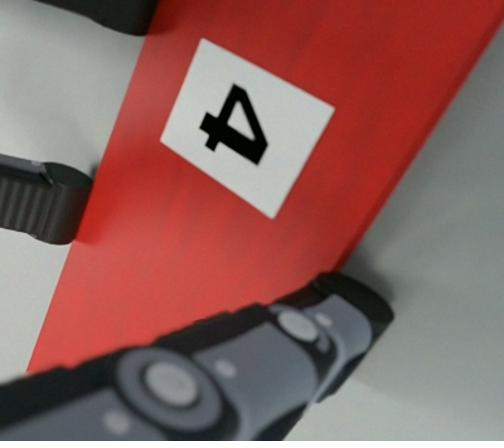

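Request:
move --arm3 '{"joints": {"joint2_rad": 1.082, "joint4_rad": 1.4345, "joint5_rad": -1.2138, "joint6_rad": 0.984, "joint7_rad": -3.9113}, "min_time_s": 0.5}'

Request:
move --arm3 '{"joints": {"hand_thumb_bend": 0.3, "hand_speed": -0.9, "hand_force_limit": 0.2}}'

Request:
move --arm3 '{"joints": {"joint2_rad": 1.0747, "joint4_rad": 1.4357, "joint5_rad": -1.2098, "joint6_rad": 0.9866, "joint7_rad": -3.9185}, "min_time_s": 1}' --cameras '["arm3_cam_wrist"]'

Scene clock: 373.07 s.
Joint torques (N m): arm1=[0.14 4.04 0.15 -4.72 0.01 -0.35 0.01] | arm2=[-0.13 -4.34 -0.79 -8.72 0.03 -0.35 -0.22] | arm3=[-0.39 -14.05 -0.61 -3.8 -0.42 -0.55 0.52] | arm4=[0.27 -10.35 0.34 -7.41 0.2 -0.01 -0.52]
Motor temperatures (°C): arm1=[35 30 31 31 40 42 48] | arm2=[37 35 31 41 39 46 42] | arm3=[37 34 30 29 42 41 44] | arm4=[33 32 32 34 37 36 41]
Flange force (N): arm1=[-1.5 -0.1 -5.4] | arm2=[-2.9 -3.1 0.8] | arm3=[-3.1 -11.9 -11.5] | arm4=[-1.0 1.4 0.3]
move: arm3 done
Joint velocities: within noise
arm1.joint_positions: joint1_rad=+0.377 joint2_rad=-0.549 joint3_rad=-0.108 joint4_rad=+1.320 joint5_rad=-0.050 joint6_rad=+2.060 joint7_rad=-1.502 hand_little=+1.000 hand_ring=+1.000 hand_middle=+1.000 hand_index=+1.000 hand_thumb_turn=+1.000 hand_thumb_bend=+1.000 hand_force_limit=+0.000 hand_speed=-0.800
arm1.joint_status: not commanded
arm1.hand_stopped_by: target,target,target,target,target,target
arm1.little_load_n: -0.5
arm1.ring_load_n: 0.0
arm1.middle_load_n: 0.0
arm1.index_load_n: 0.0
arm1.thumb_bend_load_n: 0.0
arm1.thumb_turn_load_n: 0.0
arm1.hand: x=+0.5209 y=-0.1206 z=+1.3320 quat_wxyz=(+0.027, -0.986, +0.072, +0.151) (m; scene frame)
arm2, arm4: as last shown
arm3.joint_positions: joint1_rad=+1.521 joint2_rad=+1.082 joint3_rad=+0.000 joint4_rad=+1.434 joint5_rad=-1.214 joint6_rad=+0.984 joint7_rad=-3.911 hand_little=+0.900 hand_ring=-0.070 hand_middle=+0.900 hand_index=-0.070 hand_thumb_turn=-1.000 hand_thumb_bend=+0.892 hand_force_limit=-0.450 hand_speed=-0.850
arm3.joint_status: all done
arm3.hand_stopped_by: target,target,target,target,force,target
arm3.little_load_n: 0.0
arm3.ring_load_n: 0.0
arm3.middle_load_n: 0.0
arm3.index_load_n: 0.5
arm3.thumb_bend_load_n: 4.5
arm3.thumb_turn_load_n: 0.5
arm3.hand: x=-0.4525 y=-0.6023 z=+0.7388 quat_wxyz=(+0.295, -0.603, +0.666, -0.326) (m; scene frame)
pictures: none

Scene clock: 374.10 s.
Joint torques (N m): arm1=[0.22 4.03 0.16 -4.72 -0.02 -0.29 0] | arm2=[-0.17 -4.43 -0.82 -8.67 0.07 -0.36 -0.19] | arm3=[-1.17 -13.81 -1.33 -3.8 -0.66 -0.35 0.53] | arm4=[0.23 -10.39 0.31 -7.37 0.19 0 -0.49]
Motor temperatures (°C): arm1=[35 30 31 31 40 42 48] | arm2=[37 35 31 41 39 46 42] | arm3=[37 34 30 29 42 41 44] | arm4=[33 32 32 34 37 36 41]
Flange force (N): arm1=[-1.5 -0.2 -5.3] | arm2=[-3.2 -3.1 0.6] | arm3=[-3.0 -11.5 -13.0] | arm4=[-1.1 1.6 0.3]
move: arm3 off_target
Joint velocities: within noise
arm1, arm2: as last shown
arm1.little_load_n: 0.0
arm3.joint_positions: joint1_rad=+1.521 joint2_rad=+1.082 joint3_rad=+0.000 joint4_rad=+1.434 joint5_rad=-1.214 joint6_rad=+0.984 joint7_rad=-3.911 hand_little=+0.900 hand_ring=-0.070 hand_middle=+0.900 hand_index=-0.070 hand_thumb_turn=-1.000 hand_thumb_bend=+0.883 hand_force_limit=+0.200 hand_speed=-0.900
arm3.joint_status: hand_thumb_bend off_target (ended at +0.883, target +0.300); the others done
arm3.hand_stopped_by: target,target,target,target,force,target
arm3.little_load_n: 0.0
arm3.ring_load_n: 0.5
arm3.middle_load_n: 0.0
arm3.index_load_n: 0.5
arm3.thumb_bend_load_n: 8.5
arm3.thumb_turn_load_n: 1.0
arm3.hand: x=-0.4525 y=-0.6023 z=+0.7388 quat_wxyz=(+0.295, -0.603, +0.666, -0.326) (m; scene frame)
arm4.joint_positions: joint1_rad=-0.305 joint2_rad=+0.115 joint3_rad=+0.000 joint4_rad=+1.835 joint5_rad=+0.000 joint6_rad=+1.192 joint7_rad=-3.142 hand_little=+0.980 hand_ring=+0.980 hand_middle=+0.980 hand_index=+0.980 hand_thumb_turn=+1.000 hand_thumb_bend=+1.000 hand_force_limit=+0.000 hand_speed=-0.800
arm4.joint_status: not commanded
arm4.hand_stopped_by: target,target,target,target,target,target
arm4.little_load_n: 0.0
arm4.ring_load_n: 0.0
arm4.middle_load_n: 0.0
arm4.index_load_n: 0.0
arm4.thumb_bend_load_n: 0.0
arm4.thumb_turn_load_n: 0.0
arm4.hand: x=-0.0546 y=-0.2510 z=+0.9991 quat_wxyz=(-0.003, +0.139, -0.990, +0.003) (m; scene frame)
pictures: none

Scene clock: 375.40 s.
Joint torques (N m): arm1=[0.14 4.06 0.14 -4.69 -0.04 -0.31 0.08] | arm2=[-0.12 -4.39 -0.91 -8.68 0.04 -0.35 -0.19] | arm3=[0.68 -21.6 -1.45 -5.55 -1.25 1.23 0.21] | arm4=[0.3 -10.38 0.37 -7.44 0.24 0.01 -0.52]
Motor temperatures (°C): arm1=[35 30 31 31 40 42 48] | arm2=[37 35 31 41 39 46 42] | arm3=[37 34 30 29 42 41 44] | arm4=[33 32 32 34 37 36 41]
Flange force (N): arm1=[-1.6 0.0 -5.4] | arm2=[-3.1 -3.4 0.6] | arm3=[-1.4 -2.0 -0.2] | arm4=[-1.0 1.4 0.4]
move: arm3 done
Joint velocities: within noise
arm1, arm2, arm4: as last shown
arm2.thumb_bend_load_n: -0.5
arm3.joint_positions: joint1_rad=+1.521 joint2_rad=+1.075 joint3_rad=+0.000 joint4_rad=+1.436 joint5_rad=-1.210 joint6_rad=+0.987 joint7_rad=-3.918 hand_little=+0.900 hand_ring=-0.070 hand_middle=+0.900 hand_index=-0.070 hand_thumb_turn=-1.000 hand_thumb_bend=+0.881 hand_force_limit=+0.200 hand_speed=-0.900
arm3.joint_status: all done
arm3.hand_stopped_by: target,target,target,target,force,target
arm3.little_load_n: 0.0
arm3.ring_load_n: 0.0
arm3.middle_load_n: 0.0
arm3.index_load_n: 0.0
arm3.thumb_bend_load_n: 0.0
arm3.thumb_turn_load_n: 0.0
arm3.hand: x=-0.4525 y=-0.6022 z=+0.7427 quat_wxyz=(+0.296, -0.603, +0.666, -0.326) (m; scene frame)
pictures: arm3_cam_wrist
Images, in order (width x height): arm3_cam_wrist 896x504.

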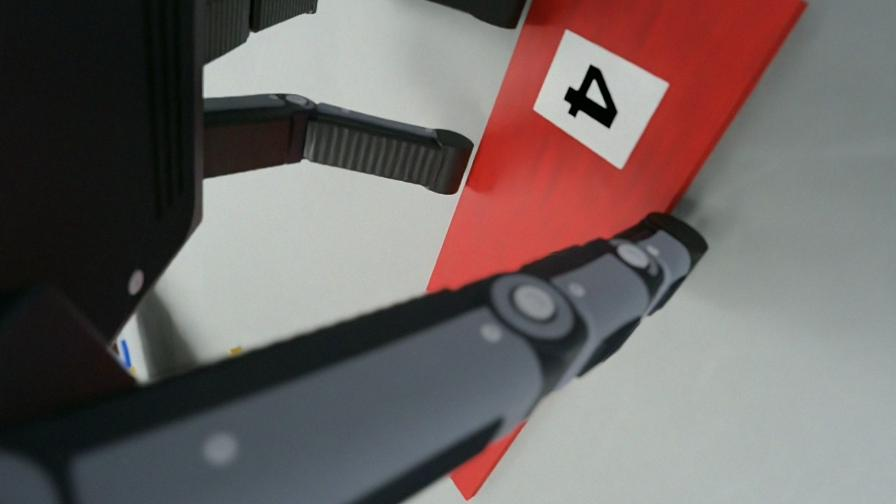

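Request:
move --arm3 '{"joints": {"hand_index": 0.1, "hand_ring": 0.1, "hand_thumb_bend": 1.0, "hand_speed": -0.6}}' --arm4 '{"joints": {"hand_index": 0.1, "hand_ring": 0.1, "hand_middle": 0.9, "hand_little": 0.9, "hand_thumb_turn": -1, "hand_thumb_bend": 1, "hand_speed": -0.5}}'

Request:
move --arm3 '{"joints": {"joint2_rad": 0.65}, "min_time_s": 1.5}'

Request:
move --arm3 '{"joints": {"joint1_rad": 0.7, "joint2_rad": -0.45, "joint4_rad": 1.63, "joint5_rad": -0.06, "joint6_rad": 1.93, "joint7_rad": -2.5}, "min_time_s": 3}'

Request:
move --arm4 '{"joints": {"joint1_rad": -1.5757}, "min_time_s": 2}'

Request:
move --arm4 '{"joints": {"joint1_rad": -1.5757, "joint2_rad": 1.1728, "joint4_rad": 0.8372, "joint5_rad": -0.0635, "joint6_rad": 2.0228, "joint7_rad": -3.222}, "min_time_s": 3}' --cameras '["arm4_cam_wrist", "cam_high", "arm3_cam_wrist"]'

Scene clock: 386.77 s.
Joint torques (N m): arm1=[0.09 4.09 0.29 -4.64 -0.05 -0.39 0.02] | arm2=[-0.07 -4.37 -0.9 -8.69 0.02 -0.35 -0.22] | arm3=[0.75 -21.61 -1.45 -5.61 -1.23 1.15 0.25] | arm4=[0.2 -10.39 0.35 -7.43 0.17 -0.04 -0.56]
Motor temperatures (°C): arm1=[35 30 31 31 40 42 48] | arm2=[37 35 31 41 39 46 42] | arm3=[37 34 30 29 42 41 44] | arm4=[33 32 32 34 37 36 41]
Flange force (N): arm1=[-1.6 0.4 -5.9] | arm2=[-3.0 -3.4 0.7] | arm3=[-1.4 -2.2 -0.3] | arm4=[-1.3 1.5 0.3]
move: arm3 done; arm4 done
Joint velocities: within noise
arm1: as last shown
arm2.joint_positions: joint1_rad=+0.750 joint2_rad=-0.300 joint3_rad=+0.000 joint4_rad=+1.700 joint5_rad=+0.000 joint6_rad=+1.600 joint7_rad=-1.570 hand_little=+0.990 hand_ring=+0.990 hand_middle=+0.990 hand_index=+0.990 hand_thumb_turn=+1.000 hand_thumb_bend=+1.000 hand_force_limit=+0.000 hand_speed=-0.800
arm2.joint_status: not commanded
arm2.hand_stopped_by: target,target,target,target,target,target
arm2.little_load_n: 0.0
arm2.ring_load_n: 0.0
arm2.middle_load_n: 0.0
arm2.index_load_n: 0.0
arm2.thumb_bend_load_n: 0.0
arm2.thumb_turn_load_n: 0.0
arm2.hand: x=-0.2184 y=+0.4265 z=+1.2052 quat_wxyz=(-0.022, -0.906, -0.417, +0.062) (m; scene frame)
arm3.joint_positions: joint1_rad=+1.521 joint2_rad=+1.075 joint3_rad=+0.000 joint4_rad=+1.436 joint5_rad=-1.210 joint6_rad=+0.987 joint7_rad=-3.918 hand_little=+0.900 hand_ring=+0.100 hand_middle=+0.900 hand_index=+0.100 hand_thumb_turn=-1.000 hand_thumb_bend=+1.000 hand_force_limit=+0.200 hand_speed=-0.600
arm3.joint_status: all done
arm3.hand_stopped_by: target,target,target,target,target,target
arm3.little_load_n: 0.0
arm3.ring_load_n: 0.0
arm3.middle_load_n: 0.0
arm3.index_load_n: 0.0
arm3.thumb_bend_load_n: 0.5
arm3.thumb_turn_load_n: 0.0
arm3.hand: x=-0.4525 y=-0.6022 z=+0.7427 quat_wxyz=(+0.296, -0.603, +0.666, -0.326) (m; scene frame)
arm4.joint_positions: joint1_rad=-0.305 joint2_rad=+0.114 joint3_rad=+0.000 joint4_rad=+1.835 joint5_rad=+0.000 joint6_rad=+1.192 joint7_rad=-3.142 hand_little=+0.900 hand_ring=+0.100 hand_middle=+0.900 hand_index=+0.100 hand_thumb_turn=-1.000 hand_thumb_bend=+1.000 hand_force_limit=+0.000 hand_speed=-0.500
arm4.joint_status: all done
arm4.hand_stopped_by: target,target,target,target,target,target
arm4.little_load_n: 0.0
arm4.ring_load_n: 0.0
arm4.middle_load_n: 0.0
arm4.index_load_n: 0.0
arm4.thumb_bend_load_n: 0.0
arm4.thumb_turn_load_n: 0.0
arm4.hand: x=-0.0546 y=-0.2510 z=+0.9991 quat_wxyz=(-0.003, +0.139, -0.990, +0.003) (m; scene frame)
pictures: none

Scene clock: 388.60 s.
Joint torques (N m): arm1=[0.15 4.05 0.26 -4.75 0.02 -0.25 0.02] | arm2=[-0.09 -4.28 -0.8 -8.66 0.04 -0.32 -0.17] | arm3=[0.76 -19.27 -1.03 -8.47 -1.8 0.42 0.29] | arm4=[0.22 -10.42 0.27 -7.43 0.19 -0.03 -0.55]
Motor temperatures (°C): arm1=[35 30 31 31 40 42 48] | arm2=[37 35 31 41 39 46 42] | arm3=[37 34 30 29 42 41 44] | arm4=[33 32 32 34 37 36 41]
Flange force (N): arm1=[-1.6 0.3 -5.0] | arm2=[-2.8 -2.9 0.7] | arm3=[-1.1 -2.3 0.0] | arm4=[-1.4 1.6 0.3]
move: arm3 done
Joint velocities: within noise
arm1, arm2, arm4: as last shown
arm3.joint_positions: joint1_rad=+1.521 joint2_rad=+0.650 joint3_rad=+0.000 joint4_rad=+1.436 joint5_rad=-1.210 joint6_rad=+0.987 joint7_rad=-3.918 hand_little=+0.900 hand_ring=+0.100 hand_middle=+0.900 hand_index=+0.100 hand_thumb_turn=-1.000 hand_thumb_bend=+1.000 hand_force_limit=+0.200 hand_speed=-0.600
arm3.joint_status: all done
arm3.hand_stopped_by: target,target,target,target,target,target
arm3.little_load_n: 0.0
arm3.ring_load_n: 0.0
arm3.middle_load_n: 0.0
arm3.index_load_n: 0.0
arm3.thumb_bend_load_n: 0.0
arm3.thumb_turn_load_n: 0.0
arm3.hand: x=-0.4537 y=-0.6779 z=+0.9953 quat_wxyz=(+0.163, -0.650, +0.583, -0.461) (m; scene frame)
arm4.ring_load_n: 0.5
pictures: none

Scene clock: 391.97 s.
Joint torques (N m): arm1=[0.15 4.12 0.15 -4.76 -0.03 -0.32 0.04] | arm2=[-0.15 -4.4 -0.89 -8.72 0.06 -0.27 -0.24] | arm3=[0.91 1.55 -0.17 -8.31 -0.26 -0.33 0.29] | arm4=[0.22 -10.37 0.35 -7.43 0.15 0 -0.54]
Motor temperatures (°C): arm1=[35 30 31 31 40 42 48] | arm2=[37 35 31 41 39 46 42] | arm3=[37 34 30 29 42 41 44] | arm4=[33 32 32 34 37 36 41]
Flange force (N): arm1=[-1.3 -0.1 -5.1] | arm2=[-3.1 -3.4 1.0] | arm3=[1.7 -1.7 2.3] | arm4=[-1.2 1.4 0.4]
move: arm3 done
Joint velocities: within noise
arm1, arm2, arm4: as last shown
arm1.thumb_turn_load_n: -0.5
arm3.joint_positions: joint1_rad=+0.700 joint2_rad=-0.450 joint3_rad=+0.000 joint4_rad=+1.630 joint5_rad=-0.060 joint6_rad=+1.930 joint7_rad=-2.500 hand_little=+0.900 hand_ring=+0.100 hand_middle=+0.900 hand_index=+0.100 hand_thumb_turn=-1.000 hand_thumb_bend=+1.000 hand_force_limit=+0.200 hand_speed=-0.600
arm3.joint_status: all done
arm3.hand_stopped_by: target,target,target,target,target,target
arm3.little_load_n: 0.0
arm3.ring_load_n: 0.0
arm3.middle_load_n: 0.0
arm3.index_load_n: 0.0
arm3.thumb_bend_load_n: 0.0
arm3.thumb_turn_load_n: 0.5
arm3.hand: x=-0.5155 y=-0.1762 z=+1.2236 quat_wxyz=(-0.015, -0.733, -0.680, -0.033) (m; scene frame)
arm4.ring_load_n: 0.0
pictures: none

Scene clock: 394.57 s.
Joint torques (N m): arm1=[0.11 4.1 0.17 -4.57 0 -0.31 0.1] | arm2=[-0.13 -4.41 -0.85 -8.8 0.06 -0.32 -0.23] | arm3=[0.96 1.67 -0.18 -8.28 -0.27 -0.36 0.33] | arm4=[0.14 -10.39 0.2 -7.42 0.17 -0.04 -0.51]
Motor temperatures (°C): arm1=[35 30 31 31 40 42 48] | arm2=[37 35 31 41 39 46 42] | arm3=[37 34 30 29 42 41 44] | arm4=[33 32 32 34 37 36 41]
Flange force (N): arm1=[-1.7 0.2 -5.9] | arm2=[-2.9 -3.3 1.1] | arm3=[1.9 -1.9 2.3] | arm4=[-1.1 1.5 0.3]
move: arm4 done
Joint velocities: within noise
arm1, arm2, arm3: as last shown
arm1.thumb_turn_load_n: 0.0
arm3.thumb_turn_load_n: 0.0
arm4.joint_positions: joint1_rad=-1.576 joint2_rad=+0.114 joint3_rad=+0.000 joint4_rad=+1.835 joint5_rad=+0.000 joint6_rad=+1.192 joint7_rad=-3.142 hand_little=+0.900 hand_ring=+0.100 hand_middle=+0.900 hand_index=+0.100 hand_thumb_turn=-1.000 hand_thumb_bend=+1.000 hand_force_limit=+0.000 hand_speed=-0.500
arm4.joint_status: all done
arm4.hand_stopped_by: target,target,target,target,target,target
arm4.little_load_n: 0.0
arm4.ring_load_n: 0.0
arm4.middle_load_n: 0.0
arm4.index_load_n: 0.0
arm4.thumb_bend_load_n: 0.0
arm4.thumb_turn_load_n: 0.0
arm4.hand: x=-0.3969 y=-0.5871 z=+0.9986 quat_wxyz=(+0.000, +0.700, -0.715, +0.004) (m; scene frame)
pictures: none

Scene clock: 397.93 s.
Joint torques (N m): arm1=[0.19 4.1 0.18 -4.68 -0.04 -0.29 0.03] | arm2=[-0.15 -4.38 -0.81 -8.73 0.08 -0.3 -0.21] | arm3=[0.9 1.59 -0.24 -8.25 -0.26 -0.33 0.32] | arm4=[0.03 -22.95 0.49 -5.13 0.02 1.83 -0.54]
Motor temperatures (°C): arm1=[35 30 31 31 40 42 48] | arm2=[37 35 31 41 39 46 42] | arm3=[37 34 30 29 42 41 44] | arm4=[33 32 32 34 37 36 41]
Flange force (N): arm1=[-1.5 -0.1 -5.4] | arm2=[-3.0 -3.1 1.0] | arm3=[1.6 -1.8 2.2] | arm4=[-0.3 1.1 -1.6]
move: arm4 done
Joint velocities: within noise
arm1, arm2, arm3: as last shown
arm4.joint_positions: joint1_rad=-1.576 joint2_rad=+1.173 joint3_rad=+0.000 joint4_rad=+0.837 joint5_rad=-0.063 joint6_rad=+2.023 joint7_rad=-3.222 hand_little=+0.900 hand_ring=+0.100 hand_middle=+0.900 hand_index=+0.100 hand_thumb_turn=-1.000 hand_thumb_bend=+1.000 hand_force_limit=+0.000 hand_speed=-0.500
arm4.joint_status: all done
arm4.hand_stopped_by: target,target,target,target,target,target
arm4.little_load_n: 0.0
arm4.ring_load_n: 0.0
arm4.middle_load_n: 0.0
arm4.index_load_n: 0.0
arm4.thumb_bend_load_n: 0.0
arm4.thumb_turn_load_n: 0.0
arm4.hand: x=-0.4530 y=-0.6022 z=+0.7994 quat_wxyz=(-0.292, +0.605, -0.667, +0.322) (m; scene frame)
pictures: arm3_cam_wrist, arm4_cam_wrist, cam_high
Images, in order (width x height): arm3_cam_wrist 896x504, arm4_cam_wrist 896x504, cam_high 896x504.

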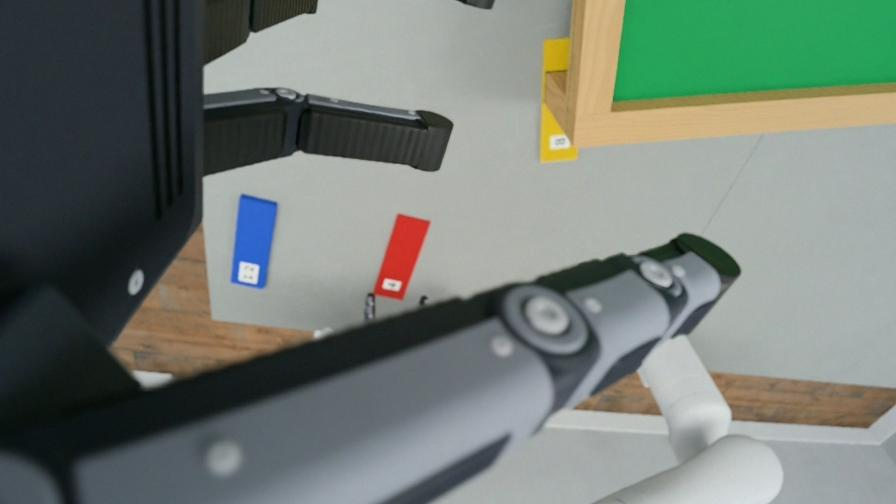

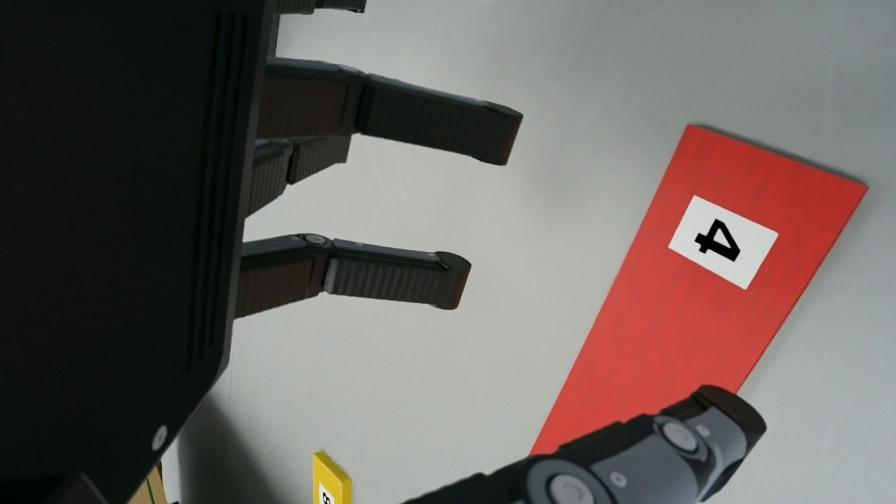

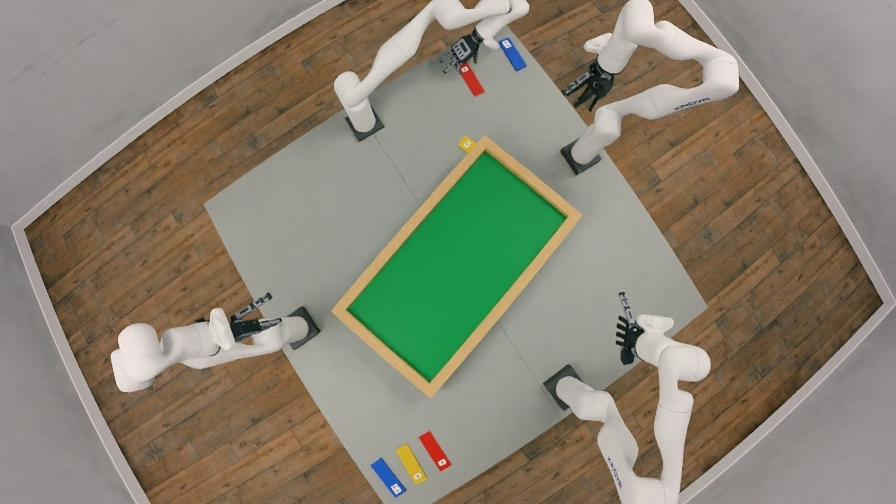

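Request:
move --arm4 '{"joints": {"joint1_rad": -1.5757, "joint2_rad": 1.2351, "joint4_rad": 0.8405, "joint5_rad": -0.0617, "joint6_rad": 1.9571, "joint7_rad": -3.2175}, "min_time_s": 2}' --cameras '["arm4_cam_wrist"]'

Scene clock: 400.70 s.
Joint torques (N m): arm1=[0.17 4.19 0.11 -4.63 -0.01 -0.35 -0.03] | arm2=[-0.11 -4.32 -0.77 -8.7 0.03 -0.31 -0.25] | arm3=[0.98 1.51 -0.22 -8.26 -0.25 -0.4 0.31] | arm4=[0.05 -23.11 0.45 -4.88 0.04 1.83 -0.57]
Motor temperatures (°C): arm1=[35 30 31 31 40 42 48] | arm2=[37 35 31 41 39 46 42] | arm3=[37 34 30 29 42 41 44] | arm4=[33 32 32 34 37 36 41]
Flange force (N): arm1=[-1.2 -0.3 -5.6] | arm2=[-2.9 -3.1 0.9] | arm3=[1.5 -1.8 1.9] | arm4=[-0.3 1.2 -1.5]
move: arm4 done
Joint velocities: within noise
arm1.joint_positions: joint1_rad=+0.377 joint2_rad=-0.549 joint3_rad=-0.108 joint4_rad=+1.320 joint5_rad=-0.050 joint6_rad=+2.060 joint7_rad=-1.502 hand_little=+1.000 hand_ring=+1.000 hand_middle=+1.000 hand_index=+1.000 hand_thumb_turn=+1.000 hand_thumb_bend=+1.000 hand_force_limit=+0.000 hand_speed=-0.800
arm1.joint_status: not commanded
arm1.hand_stopped_by: target,target,target,target,target,target
arm1.little_load_n: 0.0
arm1.ring_load_n: 0.0
arm1.middle_load_n: 0.0
arm1.index_load_n: 0.0
arm1.thumb_bend_load_n: 0.0
arm1.thumb_turn_load_n: 0.0
arm1.hand: x=+0.5209 y=-0.1206 z=+1.3320 quat_wxyz=(+0.027, -0.986, +0.072, +0.151) (m; scene frame)
arm2, arm3: as last shown
arm4.joint_positions: joint1_rad=-1.576 joint2_rad=+1.235 joint3_rad=+0.000 joint4_rad=+0.841 joint5_rad=-0.062 joint6_rad=+1.957 joint7_rad=-3.217 hand_little=+0.900 hand_ring=+0.100 hand_middle=+0.900 hand_index=+0.100 hand_thumb_turn=-1.000 hand_thumb_bend=+1.000 hand_force_limit=+0.000 hand_speed=-0.500
arm4.joint_status: all done
arm4.hand_stopped_by: target,target,target,target,target,target
arm4.little_load_n: 0.0
arm4.ring_load_n: 0.0
arm4.middle_load_n: 0.0
arm4.index_load_n: 0.5
arm4.thumb_bend_load_n: 0.0
arm4.thumb_turn_load_n: 0.0
arm4.hand: x=-0.4528 y=-0.6024 z=+0.7565 quat_wxyz=(-0.292, +0.605, -0.667, +0.322) (m; scene frame)
pictures: arm4_cam_wrist
Images, in order (width x height): arm4_cam_wrist 896x504.

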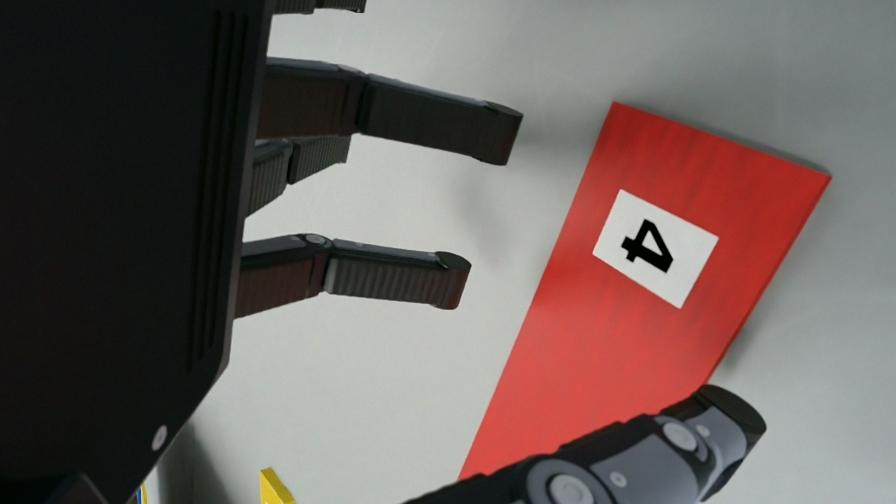

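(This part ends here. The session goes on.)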